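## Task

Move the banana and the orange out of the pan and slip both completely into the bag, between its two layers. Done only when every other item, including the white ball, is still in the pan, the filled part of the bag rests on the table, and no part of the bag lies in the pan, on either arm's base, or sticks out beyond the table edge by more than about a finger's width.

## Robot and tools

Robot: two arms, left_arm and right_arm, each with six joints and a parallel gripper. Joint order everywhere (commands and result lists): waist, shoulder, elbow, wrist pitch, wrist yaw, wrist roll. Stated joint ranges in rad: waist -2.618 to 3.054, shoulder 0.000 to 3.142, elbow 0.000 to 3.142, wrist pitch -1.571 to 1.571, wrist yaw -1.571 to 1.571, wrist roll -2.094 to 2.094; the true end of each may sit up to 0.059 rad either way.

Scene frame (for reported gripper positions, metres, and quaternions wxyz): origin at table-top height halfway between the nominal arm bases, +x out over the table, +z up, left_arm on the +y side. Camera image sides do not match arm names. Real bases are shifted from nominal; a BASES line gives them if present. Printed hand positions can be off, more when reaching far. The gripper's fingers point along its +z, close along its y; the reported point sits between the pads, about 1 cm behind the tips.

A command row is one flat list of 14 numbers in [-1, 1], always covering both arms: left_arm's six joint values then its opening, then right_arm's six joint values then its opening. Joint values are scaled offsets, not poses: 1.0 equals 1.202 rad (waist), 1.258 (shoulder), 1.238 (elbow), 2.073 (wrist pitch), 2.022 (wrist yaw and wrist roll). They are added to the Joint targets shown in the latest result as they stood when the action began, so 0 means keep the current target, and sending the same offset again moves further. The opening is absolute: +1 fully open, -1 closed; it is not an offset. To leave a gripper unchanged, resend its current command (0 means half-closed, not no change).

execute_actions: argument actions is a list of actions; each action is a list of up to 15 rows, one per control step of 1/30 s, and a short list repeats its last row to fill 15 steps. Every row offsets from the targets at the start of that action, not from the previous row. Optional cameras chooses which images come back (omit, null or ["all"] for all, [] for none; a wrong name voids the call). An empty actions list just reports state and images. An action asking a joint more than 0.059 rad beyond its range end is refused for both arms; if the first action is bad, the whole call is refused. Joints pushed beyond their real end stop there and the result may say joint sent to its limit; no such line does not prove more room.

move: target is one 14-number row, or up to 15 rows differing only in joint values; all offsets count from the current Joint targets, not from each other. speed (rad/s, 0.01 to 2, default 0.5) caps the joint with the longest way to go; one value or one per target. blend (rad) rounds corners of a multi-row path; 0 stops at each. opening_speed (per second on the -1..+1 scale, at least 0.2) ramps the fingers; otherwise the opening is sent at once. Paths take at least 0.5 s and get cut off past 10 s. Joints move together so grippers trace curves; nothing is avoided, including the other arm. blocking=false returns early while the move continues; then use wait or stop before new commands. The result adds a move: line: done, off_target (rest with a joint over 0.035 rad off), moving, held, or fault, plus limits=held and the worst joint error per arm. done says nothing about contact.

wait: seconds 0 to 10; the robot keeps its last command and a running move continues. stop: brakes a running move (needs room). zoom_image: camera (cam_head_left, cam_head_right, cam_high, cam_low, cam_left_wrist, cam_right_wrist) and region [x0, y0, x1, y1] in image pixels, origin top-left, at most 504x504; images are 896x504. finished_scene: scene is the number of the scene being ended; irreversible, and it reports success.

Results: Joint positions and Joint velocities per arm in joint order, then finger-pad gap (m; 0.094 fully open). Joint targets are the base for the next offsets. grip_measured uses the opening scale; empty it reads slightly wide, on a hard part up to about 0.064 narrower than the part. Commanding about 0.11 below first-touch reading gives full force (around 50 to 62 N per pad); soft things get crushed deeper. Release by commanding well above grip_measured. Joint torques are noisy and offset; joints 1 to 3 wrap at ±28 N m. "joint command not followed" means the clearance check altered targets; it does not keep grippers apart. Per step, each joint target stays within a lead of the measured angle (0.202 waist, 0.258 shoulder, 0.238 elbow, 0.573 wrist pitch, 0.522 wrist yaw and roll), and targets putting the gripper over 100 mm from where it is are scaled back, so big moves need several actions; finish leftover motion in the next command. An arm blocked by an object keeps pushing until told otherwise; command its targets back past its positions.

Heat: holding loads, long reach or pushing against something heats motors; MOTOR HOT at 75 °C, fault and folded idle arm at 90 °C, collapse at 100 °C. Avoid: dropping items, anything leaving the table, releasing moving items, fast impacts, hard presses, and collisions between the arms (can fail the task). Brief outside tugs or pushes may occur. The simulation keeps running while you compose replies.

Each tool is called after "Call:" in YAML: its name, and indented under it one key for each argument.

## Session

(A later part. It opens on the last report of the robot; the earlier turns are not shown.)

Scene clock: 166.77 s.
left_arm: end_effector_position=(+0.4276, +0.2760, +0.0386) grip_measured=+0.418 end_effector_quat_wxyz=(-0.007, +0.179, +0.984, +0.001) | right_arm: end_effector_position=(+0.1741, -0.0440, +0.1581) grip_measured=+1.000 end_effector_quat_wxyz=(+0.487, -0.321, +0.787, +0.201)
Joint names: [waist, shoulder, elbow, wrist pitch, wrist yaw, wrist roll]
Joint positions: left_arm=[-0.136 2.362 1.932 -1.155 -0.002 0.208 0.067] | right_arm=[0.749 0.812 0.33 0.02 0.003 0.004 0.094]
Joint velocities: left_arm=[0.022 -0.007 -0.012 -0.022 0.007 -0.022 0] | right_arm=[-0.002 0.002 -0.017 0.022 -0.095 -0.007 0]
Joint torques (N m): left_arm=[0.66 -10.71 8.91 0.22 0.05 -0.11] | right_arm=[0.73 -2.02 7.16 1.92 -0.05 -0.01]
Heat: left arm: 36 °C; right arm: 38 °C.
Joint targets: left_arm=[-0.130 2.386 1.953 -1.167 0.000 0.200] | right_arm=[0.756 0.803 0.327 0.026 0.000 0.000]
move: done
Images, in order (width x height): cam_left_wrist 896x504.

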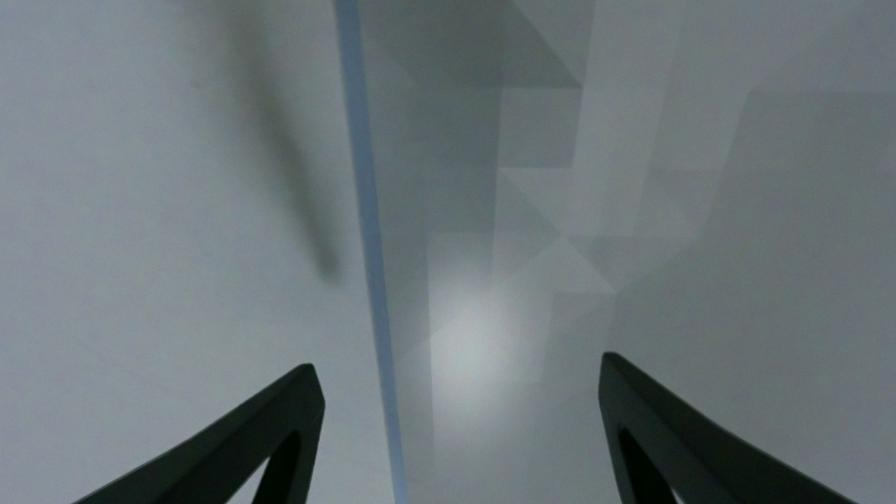

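Call:
execute_actions:
  actions: []
  cameras: ["cam_left_wrist","cam_head_left"]

Scene clock: 168.33 s.
left_arm: end_effector_position=(+0.4275, +0.2760, +0.0386) grip_measured=+0.418 end_effector_quat_wxyz=(-0.008, +0.178, +0.984, +0.001) | right_arm: end_effector_position=(+0.1741, -0.0440, +0.1581) grip_measured=+1.000 end_effector_quat_wxyz=(+0.487, -0.321, +0.787, +0.201)
Joint names: [waist, shoulder, elbow, wrist pitch, wrist yaw, wrist roll]
Joint positions: left_arm=[-0.136 2.362 1.932 -1.156 -0.002 0.208 0.067] | right_arm=[0.749 0.812 0.33 0.02 0.003 0.004 0.094]
Joint velocities: left_arm=[-0.002 -0.002 -0.012 -0.037 0.051 -0.007 0] | right_arm=[0.002 -0.007 0.007 0.051 -0.022 -0.051 0]
Joint torques (N m): left_arm=[0.7 -10.7 8.88 0.23 0.05 -0.11] | right_arm=[0.73 -2.03 7.17 1.92 -0.05 -0.01]
Heat: left arm: 36 °C; right arm: 38 °C.
Joint targets: left_arm=[-0.130 2.386 1.953 -1.167 0.000 0.200] | right_arm=[0.756 0.803 0.327 0.026 0.000 0.000]
Tool commands: left_gripper/opening=+0.42 right_gripper/opening=+1.0
Images, in order (width x height): cam_head_left 896x504, cam_left_wrist 896x504.

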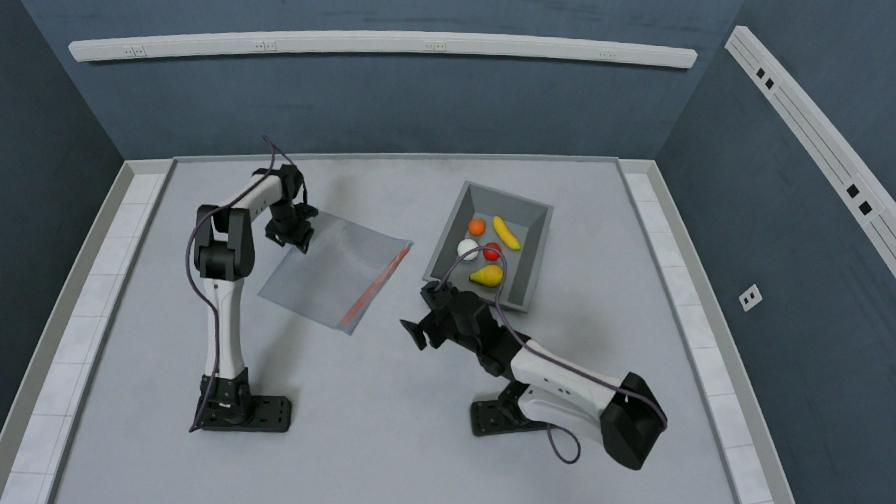

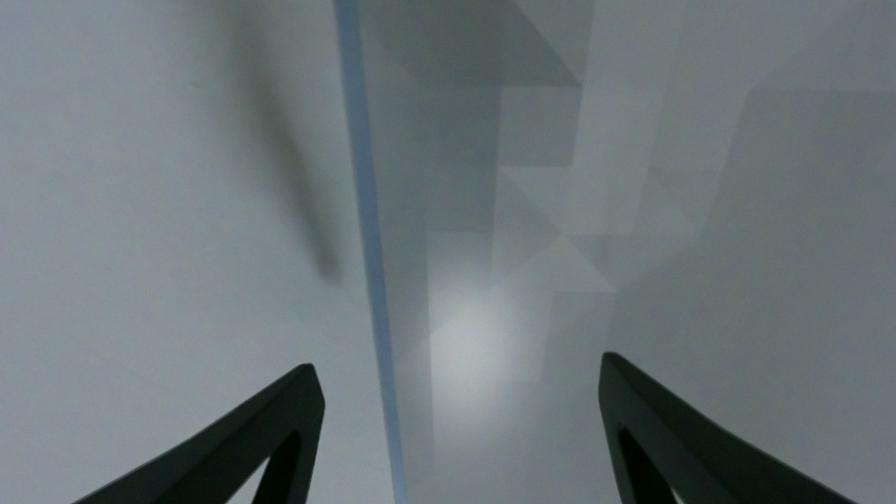

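Call:
move:
  target: [0,0.019,-0.0416,0.0363,0,0,0.42,0,0,0,0,0,0,1]
  speed: 0.1
  cameras: ["cam_left_wrist"]

Scene clock: 169.90 s.
left_arm: end_effector_position=(+0.4311, +0.2755, +0.0219) grip_measured=+0.418 end_effector_quat_wxyz=(-0.005, +0.178, +0.984, +0.001) | right_arm: end_effector_position=(+0.1741, -0.0440, +0.1581) grip_measured=+1.000 end_effector_quat_wxyz=(+0.487, -0.321, +0.787, +0.201)
Joint names: [waist, shoulder, elbow, wrist pitch, wrist yaw, wrist roll]
Joint positions: left_arm=[-0.136 2.388 1.911 -1.103 -0.002 0.208 0.067] | right_arm=[0.749 0.812 0.33 0.02 0.003 0.004 0.094]
Joint velocities: left_arm=[0.007 -0.002 0.002 0.066 0.037 -0.007 0] | right_arm=[-0.002 -0.007 -0.002 -0.022 -0.007 0.007 0]
Joint torques (N m): left_arm=[0.68 -11.03 5.9 0.51 0.04 -0.12] | right_arm=[0.73 -2.04 7.16 1.93 -0.05 0]
Heat: left arm: 36 °C; right arm: 38 °C.
Joint targets: left_arm=[-0.130 2.409 1.901 -1.092 0.000 0.200] | right_arm=[0.756 0.803 0.327 0.026 0.000 0.000]
move: done
Images, in order (width x height): cam_left_wrist 896x504.

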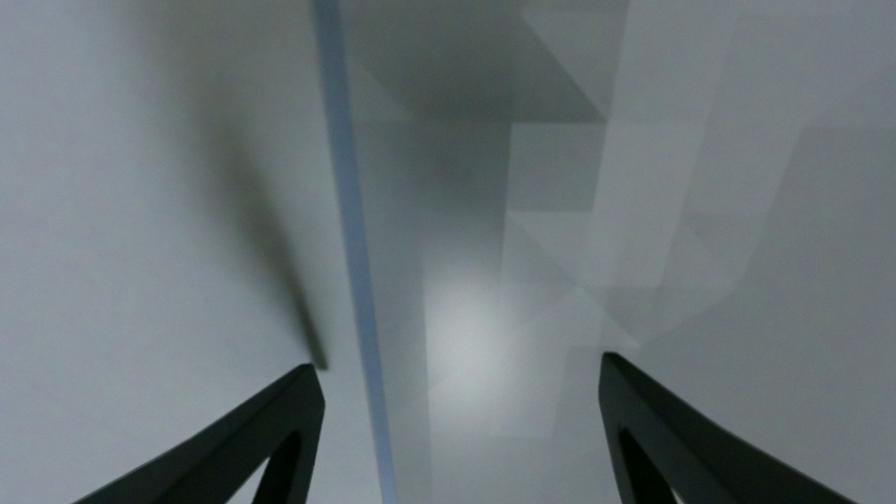

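Call:
move:
  target: [0,0.004,-0.0092,0.008,0,0,0.42,0,0,0,0,0,0,1]
  speed: 0.1
  cameras: ["cam_left_wrist"]

Call:
move:
  target: [0,0.003,-0.005,0.004,0,0,0.42,0,0,0,0,0,0,1]
  speed: 0.1
  cameras: ["cam_left_wrist"]

Scene clock: 171.00 s.
left_arm: end_effector_position=(+0.4320, +0.2753, +0.0193) grip_measured=+0.418 end_effector_quat_wxyz=(-0.002, +0.178, +0.984, +0.001) | right_arm: end_effector_position=(+0.1741, -0.0440, +0.1581) grip_measured=+1.000 end_effector_quat_wxyz=(+0.487, -0.321, +0.787, +0.201)
Joint names: [waist, shoulder, elbow, wrist pitch, wrist yaw, wrist roll]
Joint positions: left_arm=[-0.136 2.388 1.901 -1.086 -0.002 0.208 0.067] | right_arm=[0.749 0.812 0.33 0.02 0.003 0.004 0.094]
Joint velocities: left_arm=[-0.017 -0.022 -0.017 0.022 0.022 -0.022 -0.001] | right_arm=[-0.027 -0.002 0.012 -0.007 0.022 -0.066 0]
Joint torques (N m): left_arm=[0.7 -10.65 5.78 0.49 0.05 -0.11] | right_arm=[0.75 -2.03 7.19 1.92 -0.05 -0.01]
Heat: left arm: 36 °C; right arm: 38 °C.
Joint targets: left_arm=[-0.130 2.414 1.890 -1.075 0.000 0.200] | right_arm=[0.756 0.803 0.327 0.026 0.000 0.000]
move: done
Images, in order (width x height): cam_left_wrist 896x504.

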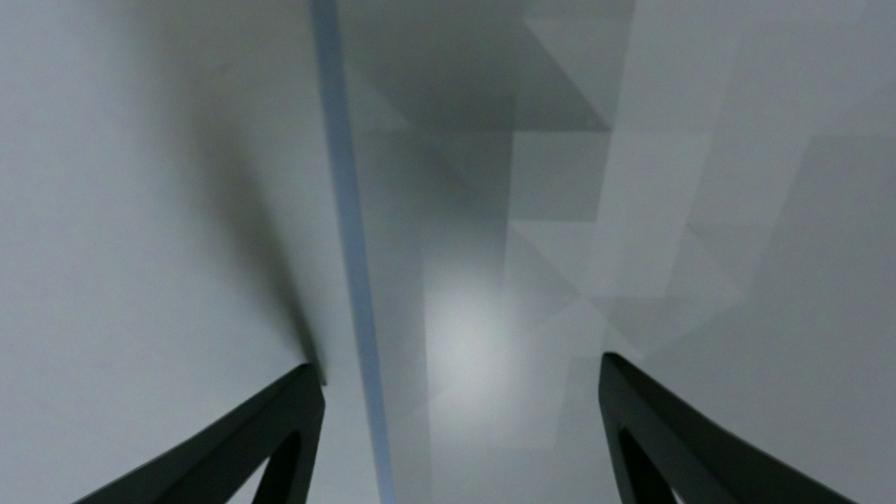

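Scene clock: 171.70 s.
left_arm: end_effector_position=(+0.4320, +0.2754, +0.0182) grip_measured=+0.418 end_effector_quat_wxyz=(-0.002, +0.178, +0.984, +0.001) | right_arm: end_effector_position=(+0.1741, -0.0440, +0.1581) grip_measured=+1.000 end_effector_quat_wxyz=(+0.487, -0.321, +0.787, +0.201)
Joint names: [waist, shoulder, elbow, wrist pitch, wrist yaw, wrist roll]
Joint positions: left_arm=[-0.136 2.39 1.899 -1.083 -0.002 0.208 0.067] | right_arm=[0.749 0.812 0.33 0.02 0.003 0.004 0.094]
Joint velocities: left_arm=[-0.002 -0.002 0.012 -0.066 -0.095 -0.051 0] | right_arm=[-0.002 -0.007 -0.012 0.11 -0.022 -0.095 0]
Joint torques (N m): left_arm=[0.66 -10.45 5.3 0.57 0.04 -0.11] | right_arm=[0.73 -2.03 7.17 1.92 -0.05 -0.01]
Heat: left arm: 36 °C; right arm: 38 °C.
Joint targets: left_arm=[-0.130 2.418 1.884 -1.067 0.000 0.200] | right_arm=[0.756 0.803 0.327 0.026 0.000 0.000]
move: done
Images, in order (width x height): cam_left_wrist 896x504.

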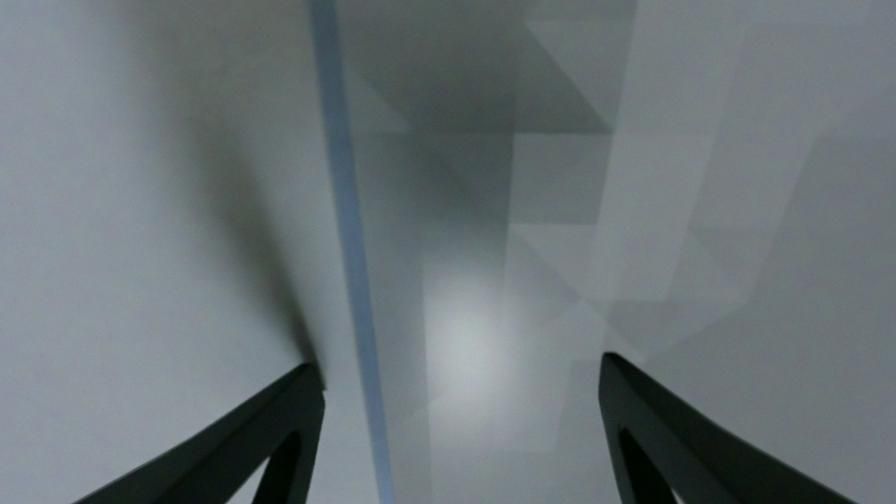

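Call:
move:
  target: [0,0,0,0,0,0,-1,0,0,0,0,0,0,1]
  opening_speed: 0.9
  cameras: ["cam_left_wrist", "cam_head_left"]

Scene clock: 174.93 s.
left_arm: end_effector_position=(+0.4331, +0.2750, +0.0180) grip_measured=-0.987 end_effector_quat_wxyz=(+0.000, +0.178, +0.984, +0.000) | right_arm: end_effector_position=(+0.1741, -0.0440, +0.1581) grip_measured=+1.000 end_effector_quat_wxyz=(+0.487, -0.321, +0.787, +0.201)
Joint names: [waist, shoulder, elbow, wrist pitch, wrist yaw, wrist roll]
Joint positions: left_arm=[-0.136 2.39 1.899 -1.078 -0.001 0.208 0.001] | right_arm=[0.749 0.812 0.33 0.02 0.003 0.004 0.094]
Joint velocities: left_arm=[-0.032 0.007 0.002 0.066 0.007 0.022 0.001] | right_arm=[-0.007 -0.002 -0.012 0.022 -0.022 0.007 0]
Joint torques (N m): left_arm=[0.68 -10.5 5.37 0.53 0.04 -0.11] | right_arm=[0.73 -2.02 7.17 1.92 -0.05 -0.01]
Heat: left arm: 36 °C; right arm: 38 °C.
Joint targets: left_arm=[-0.130 2.418 1.884 -1.067 0.000 0.200] | right_arm=[0.756 0.803 0.327 0.026 0.000 0.000]
move: done
Images, in order (width x height): cam_head_left 896x504, cam_left_wrist 896x504.

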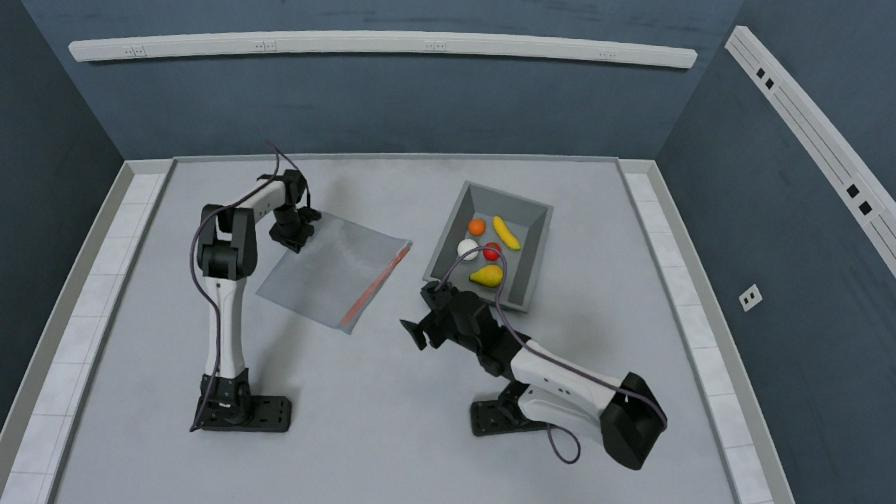

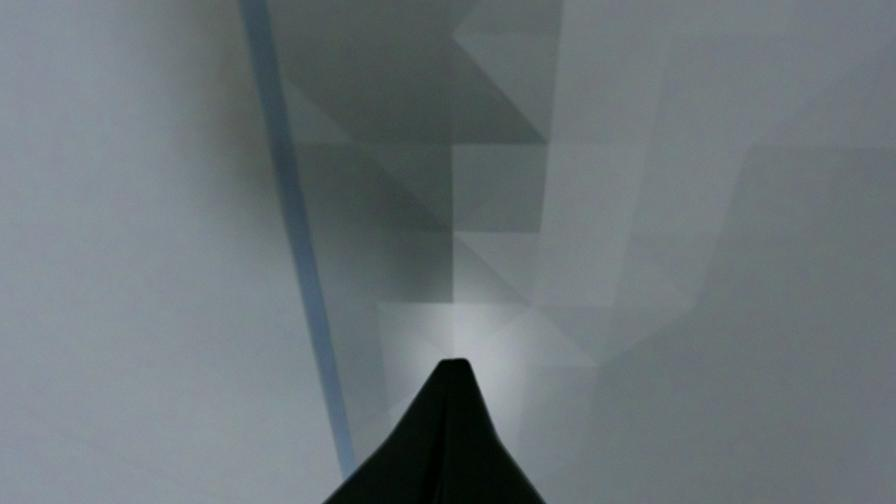

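Call:
move:
  target:
    - [0,-0.0254,0.0557,-0.0482,0,0,-1,0,0,0,0,0,0,1]
    - [0.0416,-0.0254,0.0557,-0.0482,-0.0148,0,-1,0,0,0,0,0,0,1]
  speed: 0.15
  cameras: []

Call:
move:
  target: [0,0,0,0,0,0,0.42,0,0,0,0,0,0,1]
  cameras: ["cam_left_wrist"]

Scene clock: 178.30 s.
left_arm: end_effector_position=(+0.4281, +0.3049, +0.0267) grip_measured=-0.987 end_effector_quat_wxyz=(-0.022, +0.150, +0.988, +0.008) | right_arm: end_effector_position=(+0.1741, -0.0440, +0.1581) grip_measured=+1.000 end_effector_quat_wxyz=(+0.487, -0.321, +0.787, +0.201)
Joint names: [waist, shoulder, elbow, wrist pitch, wrist yaw, wrist roll]
Joint positions: left_arm=[-0.078 2.39 1.933 -1.156 -0.019 0.207 0.001] | right_arm=[0.749 0.812 0.33 0.02 0.003 0.004 0.094]
Joint velocities: left_arm=[0.002 -0.012 -0.012 -0.066 -0.022 -0.051 0] | right_arm=[0.017 0.002 -0.007 -0.022 -0.037 -0.022 0]
Joint torques (N m): left_arm=[0.12 -12.94 8.7 0.15 -0.1 -0.1] | right_arm=[0.73 -2.03 7.17 1.92 -0.05 -0.01]
Heat: left arm: 37 °C; right arm: 38 °C.
Joint targets: left_arm=[-0.080 2.386 1.953 -1.167 -0.030 0.200] | right_arm=[0.756 0.803 0.327 0.026 0.000 0.000]
move: done
No camera images: "cameras" was empty.

Scene clock: 178.80 s.
left_arm: end_effector_position=(+0.4280, +0.3050, +0.0267) grip_measured=+0.418 end_effector_quat_wxyz=(-0.022, +0.150, +0.988, +0.008) | right_arm: end_effector_position=(+0.1741, -0.0440, +0.1581) grip_measured=+1.000 end_effector_quat_wxyz=(+0.487, -0.321, +0.787, +0.201)
Joint names: [waist, shoulder, elbow, wrist pitch, wrist yaw, wrist roll]
Joint positions: left_arm=[-0.078 2.39 1.933 -1.156 -0.019 0.207 0.067] | right_arm=[0.749 0.812 0.33 0.02 0.003 0.004 0.094]
Joint velocities: left_arm=[-0.012 -0.017 0.007 0.051 0.022 -0.007 0] | right_arm=[-0.012 0.012 -0.002 -0.066 0.022 0.022 0]
Joint torques (N m): left_arm=[0.13 -12.98 8.7 0.17 -0.08 -0.11] | right_arm=[0.73 -2.03 7.17 1.92 -0.05 -0.01]
Heat: left arm: 37 °C; right arm: 38 °C.
Joint targets: left_arm=[-0.080 2.386 1.953 -1.167 -0.030 0.200] | right_arm=[0.756 0.803 0.327 0.026 0.000 0.000]
move: done
Images, in order (width x height): cam_left_wrist 896x504.

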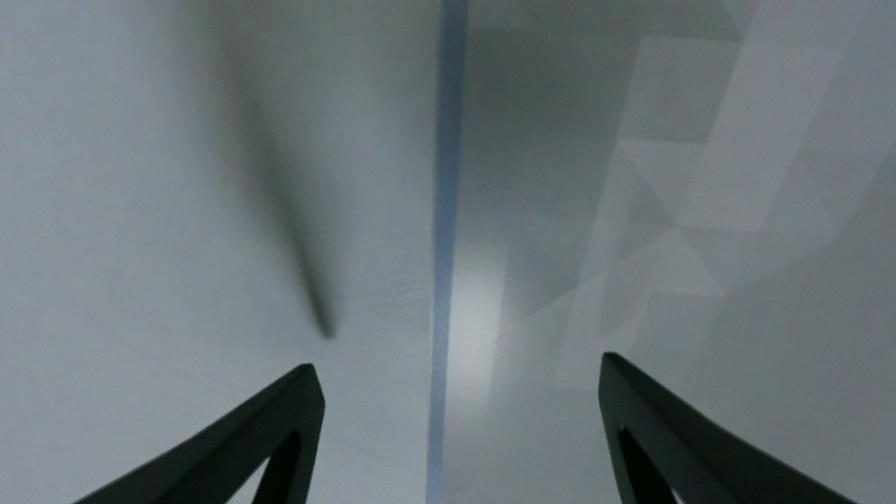

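Call:
move:
  target: [-0.012,0,0,0,0.0297,0,0.42,0,0,0,0,0,0,1]
  speed: 0.1
  cameras: ["cam_left_wrist"]

Scene clock: 180.33 s.
left_arm: end_effector_position=(+0.4270, +0.2946, +0.0267) grip_measured=+0.418 end_effector_quat_wxyz=(-0.021, +0.154, +0.988, -0.010) | right_arm: end_effector_position=(+0.1741, -0.0440, +0.1581) grip_measured=+1.000 end_effector_quat_wxyz=(+0.487, -0.321, +0.787, +0.201)
Joint names: [waist, shoulder, elbow, wrist pitch, wrist yaw, wrist roll]
Joint positions: left_arm=[-0.088 2.39 1.933 -1.156 0.017 0.207 0.067] | right_arm=[0.749 0.812 0.33 0.02 0.003 0.004 0.094]
Joint velocities: left_arm=[0.002 0.002 -0.002 0.11 -0.007 -0.037 0] | right_arm=[-0.027 -0.007 0.002 -0.022 -0.022 0.037 0]
Joint torques (N m): left_arm=[-0.39 -12.98 8.68 0.16 0.13 -0.11] | right_arm=[0.73 -2.03 7.16 1.92 -0.05 -0.01]
Heat: left arm: 38 °C; right arm: 38 °C.
Joint targets: left_arm=[-0.094 2.386 1.953 -1.167 0.030 0.200] | right_arm=[0.756 0.803 0.327 0.026 0.000 0.000]
move: done
Images, in order (width x height): cam_left_wrist 896x504.

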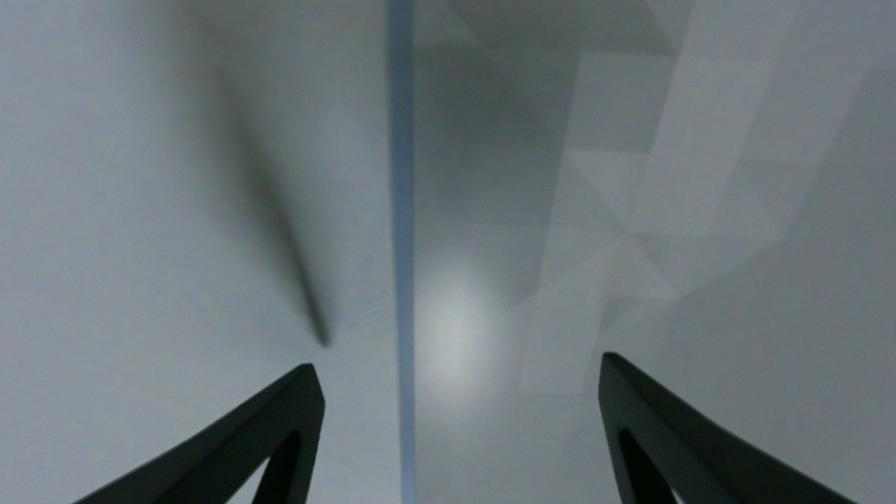

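Call:
move:
  target: [0,0.0254,-0.0557,0.0482,0,0,0.42,0,0,0,0,0,0,1]
  speed: 0.1
  cameras: []

Call:
move:
  target: [0,0.003,-0.006,0.004,0,0,0.42,0,0,0,0,0,0,1]
  speed: 0.1
  cameras: ["cam_left_wrist"]

Scene clock: 181.87 s.
left_arm: end_effector_position=(+0.4324, +0.2935, +0.0174) grip_measured=+0.418 end_effector_quat_wxyz=(-0.006, +0.154, +0.988, -0.011) | right_arm: end_effector_position=(+0.1741, -0.0440, +0.1581) grip_measured=+1.000 end_effector_quat_wxyz=(+0.487, -0.321, +0.787, +0.201)
Joint names: [waist, shoulder, elbow, wrist pitch, wrist yaw, wrist roll]
Joint positions: left_arm=[-0.088 2.391 1.897 -1.089 0.02 0.207 0.067] | right_arm=[0.749 0.812 0.33 0.02 0.003 0.004 0.094]
Joint velocities: left_arm=[-0.007 -0.002 -0.007 0.007 -0.037 0.037 0] | right_arm=[-0.007 -0.002 -0.017 -0.081 -0.007 -0.022 0]
Joint torques (N m): left_arm=[-0.32 -10.52 5.45 0.61 0.13 -0.11] | right_arm=[0.72 -2.03 7.17 1.92 -0.05 -0.01]
Heat: left arm: 38 °C; right arm: 38 °C.
Joint targets: left_arm=[-0.094 2.418 1.884 -1.067 0.030 0.200] | right_arm=[0.756 0.803 0.327 0.026 0.000 0.000]
move: done
No camera images: "cameras" was empty.

Scene clock: 182.57 s.
left_arm: end_effector_position=(+0.4323, +0.2935, +0.0169) grip_measured=+0.418 end_effector_quat_wxyz=(-0.006, +0.154, +0.988, -0.011) | right_arm: end_effector_position=(+0.1741, -0.0440, +0.1581) grip_measured=+1.000 end_effector_quat_wxyz=(+0.487, -0.321, +0.787, +0.201)
Joint names: [waist, shoulder, elbow, wrist pitch, wrist yaw, wrist roll]
Joint positions: left_arm=[-0.088 2.391 1.895 -1.087 0.02 0.207 0.067] | right_arm=[0.749 0.812 0.33 0.02 0.003 0.004 0.094]
Joint velocities: left_arm=[0.002 -0.022 0.007 -0.11 0.007 -0.022 -0.001] | right_arm=[-0.002 -0.022 -0.007 0.037 -0.022 0.007 0]
Joint torques (N m): left_arm=[-0.29 -10.22 4.93 0.69 0.13 -0.11] | right_arm=[0.72 -2.03 7.17 1.92 -0.05 -0.01]
Heat: left arm: 38 °C; right arm: 38 °C.
Joint targets: left_arm=[-0.094 2.422 1.876 -1.059 0.030 0.200] | right_arm=[0.756 0.803 0.327 0.026 0.000 0.000]
move: done
Images, in order (width x height): cam_left_wrist 896x504.

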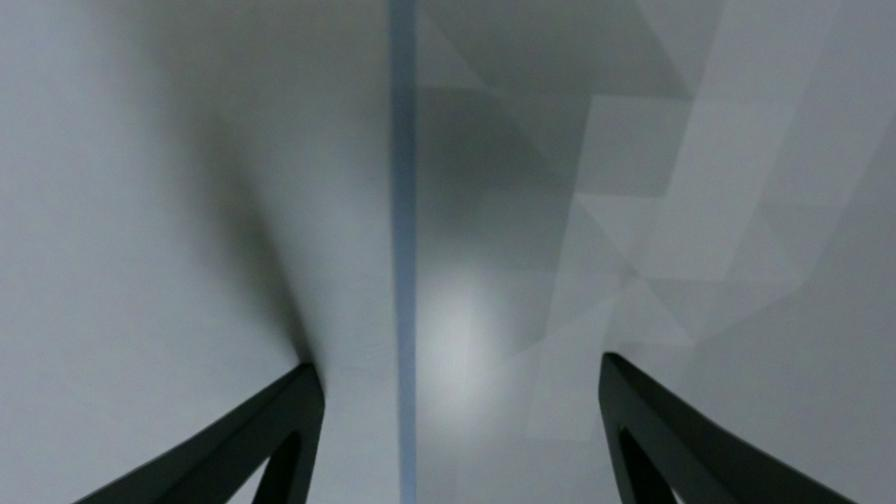

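Call:
move:
  target: [0,0,0,0,0,0,-0.2,0,0,0,0,0,0,1]
  opening_speed: 0.6
  cameras: ["cam_left_wrist"]

Scene clock: 184.17 s.
left_arm: end_effector_position=(+0.4339, +0.2917, +0.0169) grip_measured=-0.198 end_effector_quat_wxyz=(-0.002, +0.155, +0.988, -0.014) | right_arm: end_effector_position=(+0.1741, -0.0440, +0.1581) grip_measured=+1.000 end_effector_quat_wxyz=(+0.487, -0.321, +0.787, +0.201)
Joint names: [waist, shoulder, elbow, wrist pitch, wrist yaw, wrist roll]
Joint positions: left_arm=[-0.089 2.391 1.895 -1.079 0.027 0.207 0.038] | right_arm=[0.749 0.812 0.33 0.02 0.003 0.004 0.094]
Joint velocities: left_arm=[-0.017 0.017 -0.002 0.007 -0.022 -0.007 0] | right_arm=[0.022 -0.012 0.007 -0.066 0.007 -0.051 0]
Joint torques (N m): left_arm=[-0.17 -10.22 4.9 0.61 0.07 -0.1] | right_arm=[0.73 -2.02 7.16 1.93 -0.05 0]
Heat: left arm: 38 °C; right arm: 38 °C.
Joint targets: left_arm=[-0.094 2.422 1.876 -1.059 0.030 0.200] | right_arm=[0.756 0.803 0.327 0.026 0.000 0.000]
move: done
Images, in order (width x height): cam_left_wrist 896x504.

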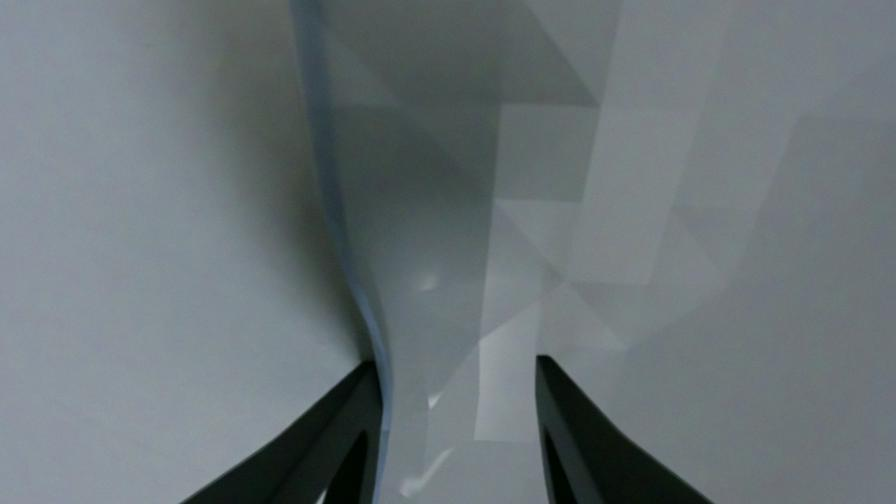

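Call:
move:
  target: [0,0,0,0,0,0,-1,0,0,0,0,0,0,1]
  opening_speed: 0.6
  cameras: ["cam_left_wrist"]

Scene clock: 185.87 s.
left_arm: end_effector_position=(+0.4336, +0.2863, +0.0170) grip_measured=-0.970 end_effector_quat_wxyz=(-0.001, +0.157, +0.987, -0.023) | right_arm: end_effector_position=(+0.1741, -0.0440, +0.1581) grip_measured=+1.000 end_effector_quat_wxyz=(+0.487, -0.321, +0.787, +0.201)
Joint names: [waist, shoulder, elbow, wrist pitch, wrist yaw, wrist roll]
Joint positions: left_arm=[-0.094 2.391 1.895 -1.078 0.046 0.207 0.001] | right_arm=[0.749 0.812 0.33 0.02 0.003 0.004 0.094]
Joint velocities: left_arm=[-0.012 -0.017 -0.017 0.007 0.037 -0.051 0] | right_arm=[-0.007 -0.002 -0.007 0.022 -0.007 0.037 0]
Joint torques (N m): left_arm=[0.16 -10.24 4.93 0.61 -0.09 -0.1] | right_arm=[0.73 -2.02 7.17 1.92 -0.05 -0.01]
Heat: left arm: 38 °C; right arm: 38 °C.
Joint targets: left_arm=[-0.094 2.422 1.876 -1.059 0.030 0.200] | right_arm=[0.756 0.803 0.327 0.026 0.000 0.000]
move: done
Images, in order (width x height): cam_left_wrist 896x504.

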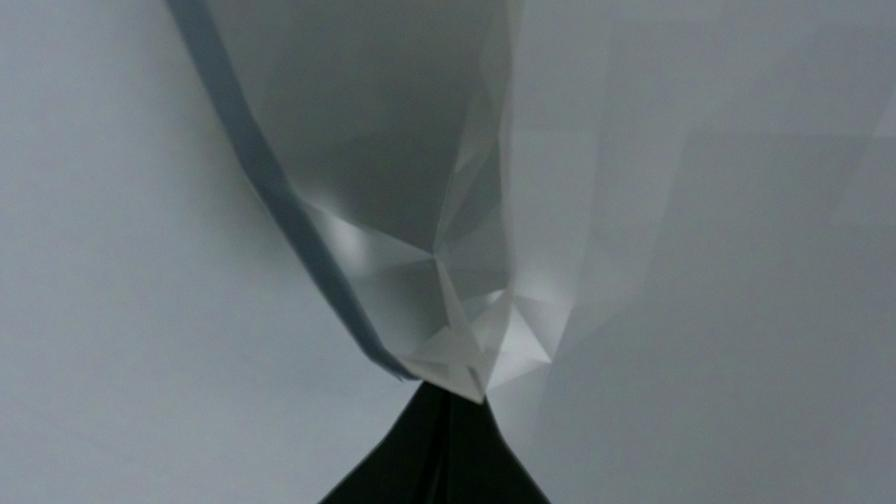

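Call:
move:
  target: [0,-0.3852,-0.1498,-0.0213,-0.0148,0,-1,0,0,0,0,0,0,1]
  speed: 0.25
  cameras: ["cam_right_wrist","cam_left_wrist"]

Scene clock: 192.87 s.
left_arm: end_effector_position=(+0.4049, +0.2949, +0.1457) grip_measured=-0.974 end_effector_quat_wxyz=(+0.110, +0.157, +0.981, -0.001) | right_arm: end_effector_position=(+0.1741, -0.0440, +0.1581) grip_measured=+1.000 end_effector_quat_wxyz=(+0.487, -0.321, +0.787, +0.201)
Joint names: [waist, shoulder, elbow, wrist pitch, wrist yaw, wrist roll]
Joint positions: left_arm=[-0.094 1.963 1.704 -1.091 0.014 0.207 0.001] | right_arm=[0.749 0.812 0.33 0.02 0.003 0.004 0.094]
Joint velocities: left_arm=[-0.017 0.012 -0.007 0.007 -0.007 0.037 0] | right_arm=[-0.002 -0.017 -0.017 0.007 -0.037 -0.066 0]
Joint torques (N m): left_arm=[0.16 -12.08 6.19 0.79 -0.08 -0.11] | right_arm=[0.75 -2 7.17 1.92 -0.05 -0.01]
Heat: left arm: 39 °C; right arm: 39 °C.
Joint targets: left_arm=[-0.094 1.937 1.691 -1.103 0.000 0.200] | right_arm=[0.756 0.803 0.327 0.026 0.000 0.000]
move: done
Images, in order (width x height): cam_left_wrist 896x504, cam_right_wrist 896x504.

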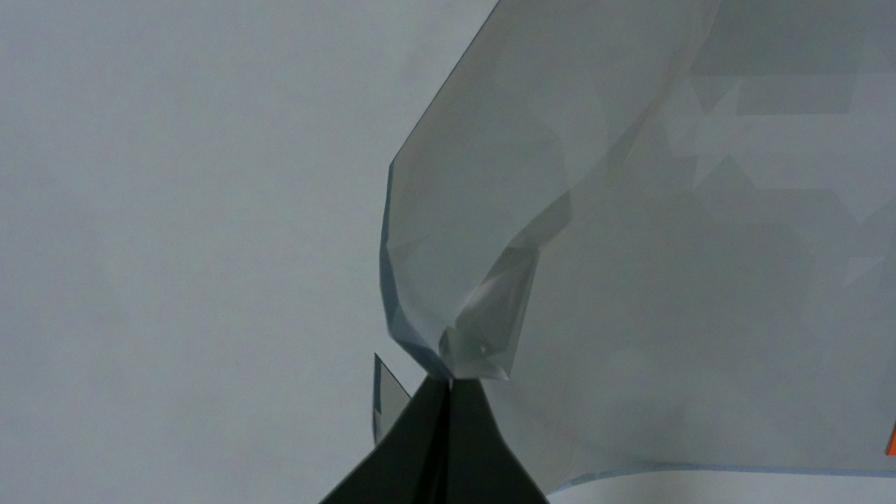

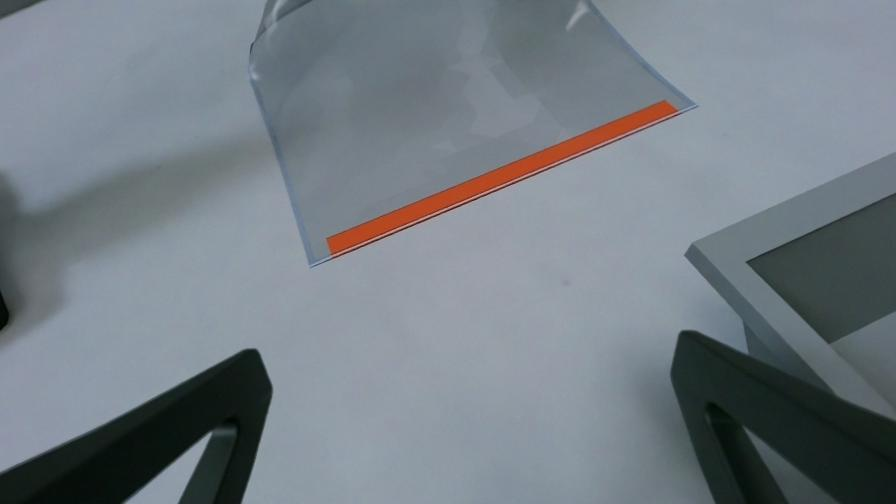

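Call:
execute_actions:
  actions: []
  cameras: ["cam_head_left", "cam_high"]

Call:
zoom_image:
  camera: "cam_high"
  region: [200, 130, 500, 400]

Scene clock: 194.17 s.
left_arm: end_effector_position=(+0.4048, +0.2950, +0.1457) grip_measured=-0.974 end_effector_quat_wxyz=(+0.110, +0.157, +0.981, -0.001) | right_arm: end_effector_position=(+0.1741, -0.0440, +0.1581) grip_measured=+1.000 end_effector_quat_wxyz=(+0.487, -0.321, +0.787, +0.201)
Joint names: [waist, shoulder, elbow, wrist pitch, wrist yaw, wrist roll]
Joint positions: left_arm=[-0.094 1.963 1.704 -1.092 0.013 0.207 0.001] | right_arm=[0.749 0.812 0.33 0.02 0.003 0.004 0.094]
Joint velocities: left_arm=[0.012 -0.007 -0.002 -0.022 -0.022 0.051 0] | right_arm=[-0.007 0.017 -0.002 -0.022 -0.007 0.081 0]
Joint torques (N m): left_arm=[0.18 -12.05 6.23 0.78 -0.09 -0.11] | right_arm=[0.73 -2.04 7.17 1.92 -0.05 -0.01]
Heat: left arm: 39 °C; right arm: 39 °C.
Joint targets: left_arm=[-0.094 1.937 1.691 -1.103 0.000 0.200] | right_arm=[0.756 0.803 0.327 0.026 0.000 0.000]
Tool commands: left_gripper/opening=-1.0 right_gripper/opening=+1.0
Images, in order (width x height): cam_head_left 896x504, cam_high 896x504.

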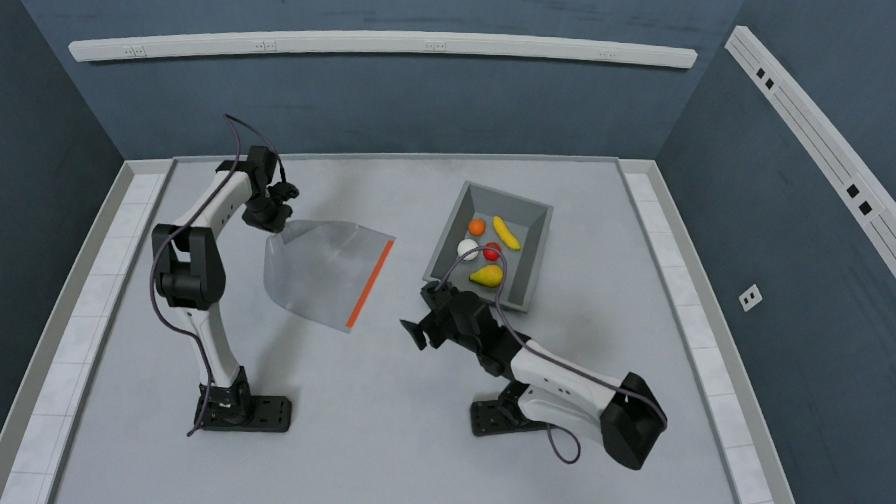

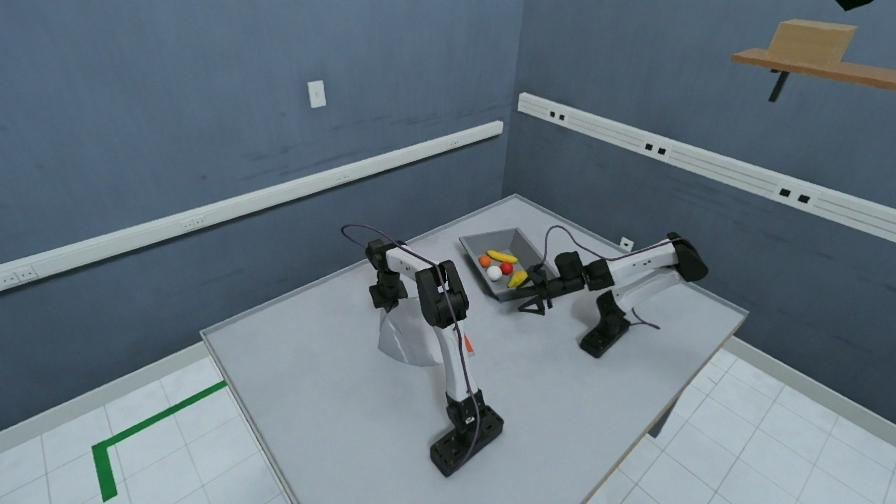

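Scaled by 1.680 from the camera's 896x504 image, which has a finer 1280x720 frame.

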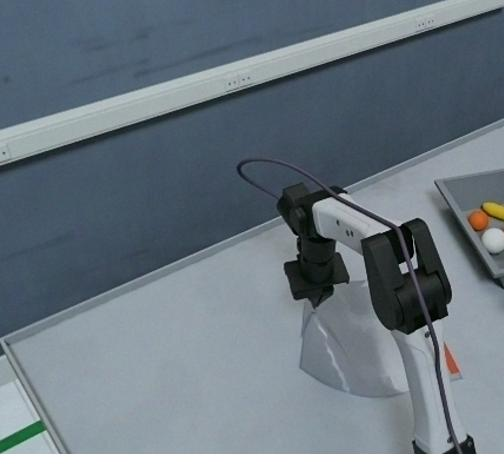

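Call:
move:
  target:
    - [0.0291,0.1738,0.1175,-0.0135,0,0.1083,-1,0,0,0,0,0,0,1]
    - [0.0458,0.3089,0.1904,0.0009,0,0.1578,-1,0,0,0,0,0,0,1]
  speed: 0.25
  blend: 0.05
  cameras: ["cam_right_wrist","cam_head_left"]

Scene clock: 197.50 s.
left_arm: end_effector_position=(+0.4405, +0.3138, +0.0554) grip_measured=-0.974 end_effector_quat_wxyz=(+0.029, +0.281, +0.959, +0.001) | right_arm: end_effector_position=(+0.1741, -0.0440, +0.1581) grip_measured=+1.000 end_effector_quat_wxyz=(+0.487, -0.321, +0.787, +0.201)
Joint names: [waist, shoulder, elbow, wrist pitch, wrist yaw, wrist roll]
Joint positions: left_arm=[-0.045 2.309 1.905 -1.11 0.012 0.51 0.001] | right_arm=[0.749 0.812 0.33 0.02 0.003 0.004 0.094]
Joint velocities: left_arm=[-0.002 -0.007 -0.002 0.022 0.007 -0.022 0.001] | right_arm=[-0.002 -0.017 -0.002 0.007 -0.022 -0.007 0]
Joint torques (N m): left_arm=[0.64 -10.97 9.07 0.62 -0.06 0] | right_arm=[0.72 -2.02 7.17 1.92 -0.05 -0.01]
Heat: left arm: 40 °C; right arm: 39 °C.
Joint targets: left_arm=[-0.039 2.326 1.927 -1.101 0.000 0.519] | right_arm=[0.756 0.803 0.327 0.026 0.000 0.000]
move: done
Images, in order (width x height): cam_head_left 896x504, cam_right_wrist 896x504.

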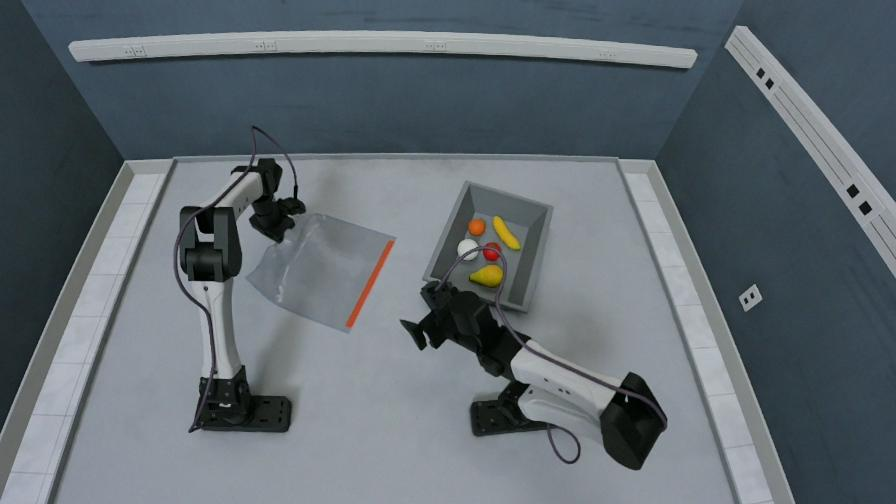

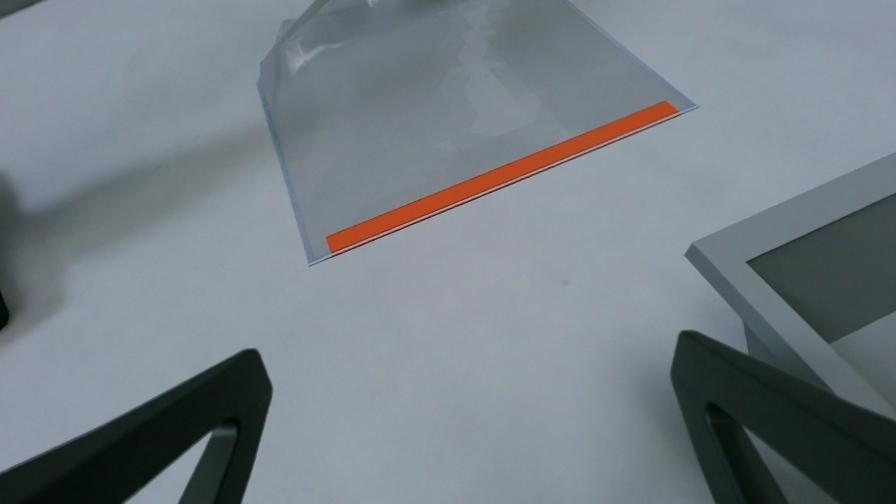

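Call:
move:
  target: [0.0125,0.0967,0.053,0.027,0,0.042,-1,0,0,0,0,0,0,1]
  speed: 0.15
  cameras: ["cam_right_wrist","cam_head_left"]

Scene clock: 199.77 s.
left_arm: end_effector_position=(+0.4598, +0.3196, +0.0202) grip_measured=-0.974 end_effector_quat_wxyz=(+0.029, +0.315, +0.949, +0.002) | right_arm: end_effector_position=(+0.1741, -0.0440, +0.1581) grip_measured=+1.000 end_effector_quat_wxyz=(+0.487, -0.321, +0.787, +0.201)
Joint names: [waist, shoulder, elbow, wrist pitch, wrist yaw, wrist roll]
Joint positions: left_arm=[-0.031 2.426 1.97 -1.058 0.012 0.595 0.001] | right_arm=[0.749 0.812 0.33 0.02 0.003 0.004 0.094]
Joint velocities: left_arm=[-0.002 0.007 0.002 -0.037 0.066 0.066 0.001] | right_arm=[-0.022 -0.007 -0.007 -0.007 -0.095 -0.066 0]
Joint torques (N m): left_arm=[0.75 -11.32 9.2 0.66 -0.06 0.05] | right_arm=[0.75 -2.03 7.17 1.92 -0.05 -0.01]
Heat: left arm: 40 °C; right arm: 39 °C.
Joint targets: left_arm=[-0.024 2.447 1.992 -1.045 0.000 0.604] | right_arm=[0.756 0.803 0.327 0.026 0.000 0.000]
move: done
Images, in order (width x height): cam_head_left 896x504, cam_right_wrist 896x504.

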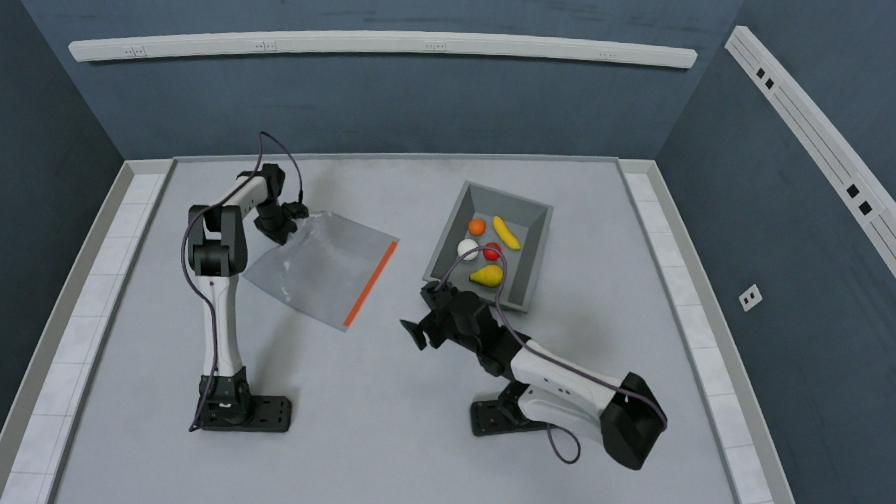

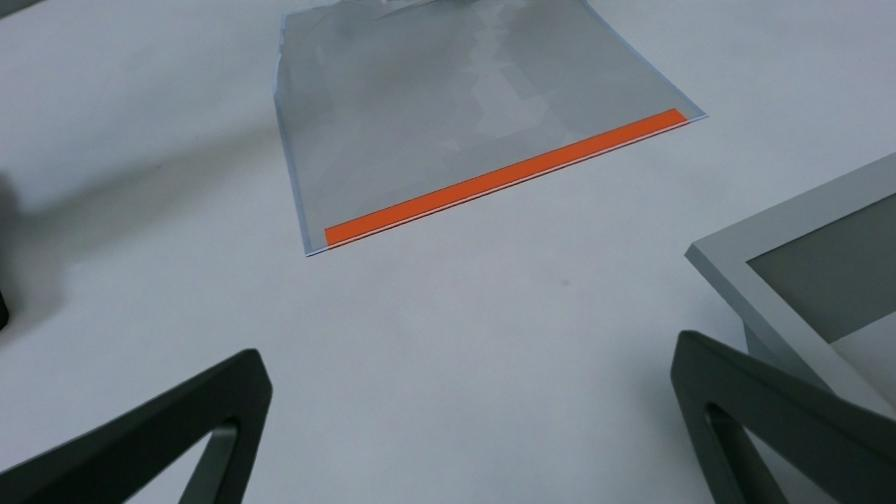

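Call:
move:
  target: [-0.02,0.1194,0.2253,-0.0621,0,0.0277,-1,0,0,0,0,0,0,1]
  speed: 0.15
  cameras: ["cam_right_wrist","cam_head_left"]

Scene clock: 202.47 s.
left_arm: end_effector_position=(+0.4952, +0.3125, +0.0231) grip_measured=-0.974 end_effector_quat_wxyz=(+0.043, +0.347, +0.937, +0.007) | right_arm: end_effector_position=(+0.1741, -0.0440, +0.1581) grip_measured=+1.000 end_effector_quat_wxyz=(+0.487, -0.321, +0.787, +0.201)
Joint names: [waist, shoulder, elbow, wrist pitch, wrist yaw, wrist roll]
Joint positions: left_arm=[-0.041 2.572 2.25 -1.161 0.012 0.651 0.001] | right_arm=[0.749 0.812 0.33 0.02 0.003 0.004 0.094]
Joint velocities: left_arm=[-0.017 -0.037 -0.017 -0.095 0.007 0.037 0] | right_arm=[-0.007 -0.022 0.007 -0.022 -0.022 0.051 0]
Joint torques (N m): left_arm=[-0.36 -11.97 9.2 0.42 -0.05 0.01] | right_arm=[0.75 -2.03 7.17 1.92 -0.05 0]
Heat: left arm: 41 °C; right arm: 39 °C.
Joint targets: left_arm=[-0.048 2.598 2.271 -1.174 0.000 0.660] | right_arm=[0.756 0.803 0.327 0.026 0.000 0.000]
move: done
Images, in order (width x height): cam_head_left 896x504, cam_right_wrist 896x504.

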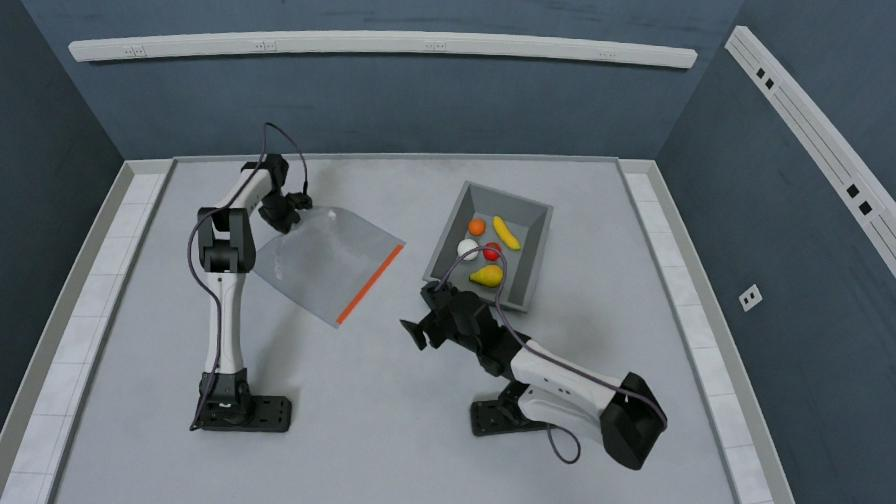

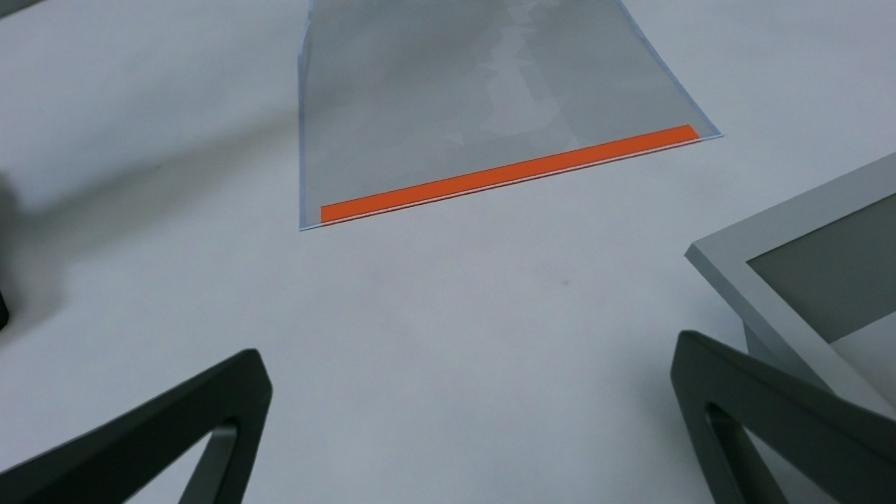

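Call:
move:
  target: [0,0,0,0,0,0,-0.5,0,0,0,0,0,0,1]
  opening_speed: 0.5
  cameras: ["cam_left_wrist"]

Scene clock: 203.97 s.
left_arm: end_effector_position=(+0.4949, +0.3125, +0.0231) grip_measured=-0.502 end_effector_quat_wxyz=(+0.043, +0.347, +0.937, +0.007) | right_arm: end_effector_position=(+0.1741, -0.0440, +0.1581) grip_measured=+1.000 end_effector_quat_wxyz=(+0.487, -0.321, +0.787, +0.201)
Joint names: [waist, shoulder, elbow, wrist pitch, wrist yaw, wrist roll]
Joint positions: left_arm=[-0.041 2.572 2.25 -1.162 0.012 0.652 0.023] | right_arm=[0.749 0.812 0.33 0.02 0.003 0.004 0.094]
Joint velocities: left_arm=[0.007 -0.007 -0.022 0.022 -0.022 0.051 0] | right_arm=[-0.007 -0.002 0.007 0.022 -0.007 -0.007 0]
Joint torques (N m): left_arm=[-0.34 -11.95 9.22 0.45 -0.05 0.02] | right_arm=[0.73 -2.03 7.16 1.92 -0.05 -0.01]
Heat: left arm: 41 °C; right arm: 39 °C.
Joint targets: left_arm=[-0.048 2.598 2.271 -1.174 0.001 0.660] | right_arm=[0.756 0.803 0.327 0.026 0.000 0.000]
move: done
Images, in order (width x height): cam_left_wrist 896x504.

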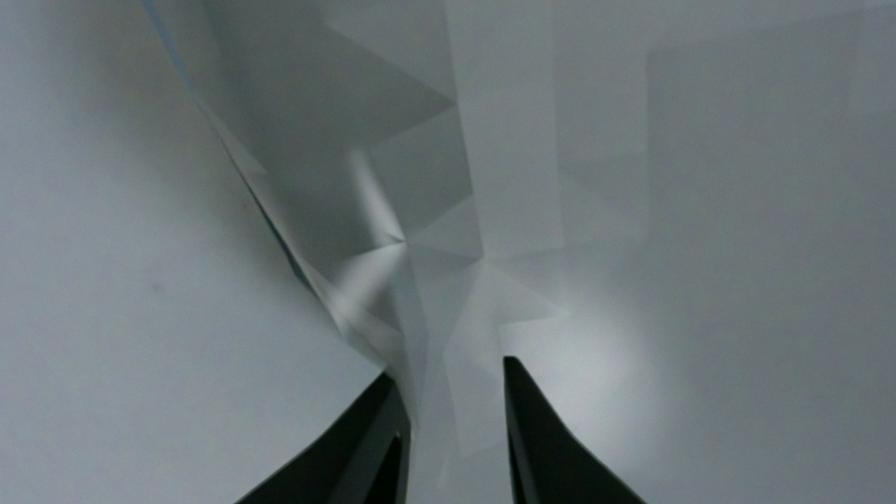

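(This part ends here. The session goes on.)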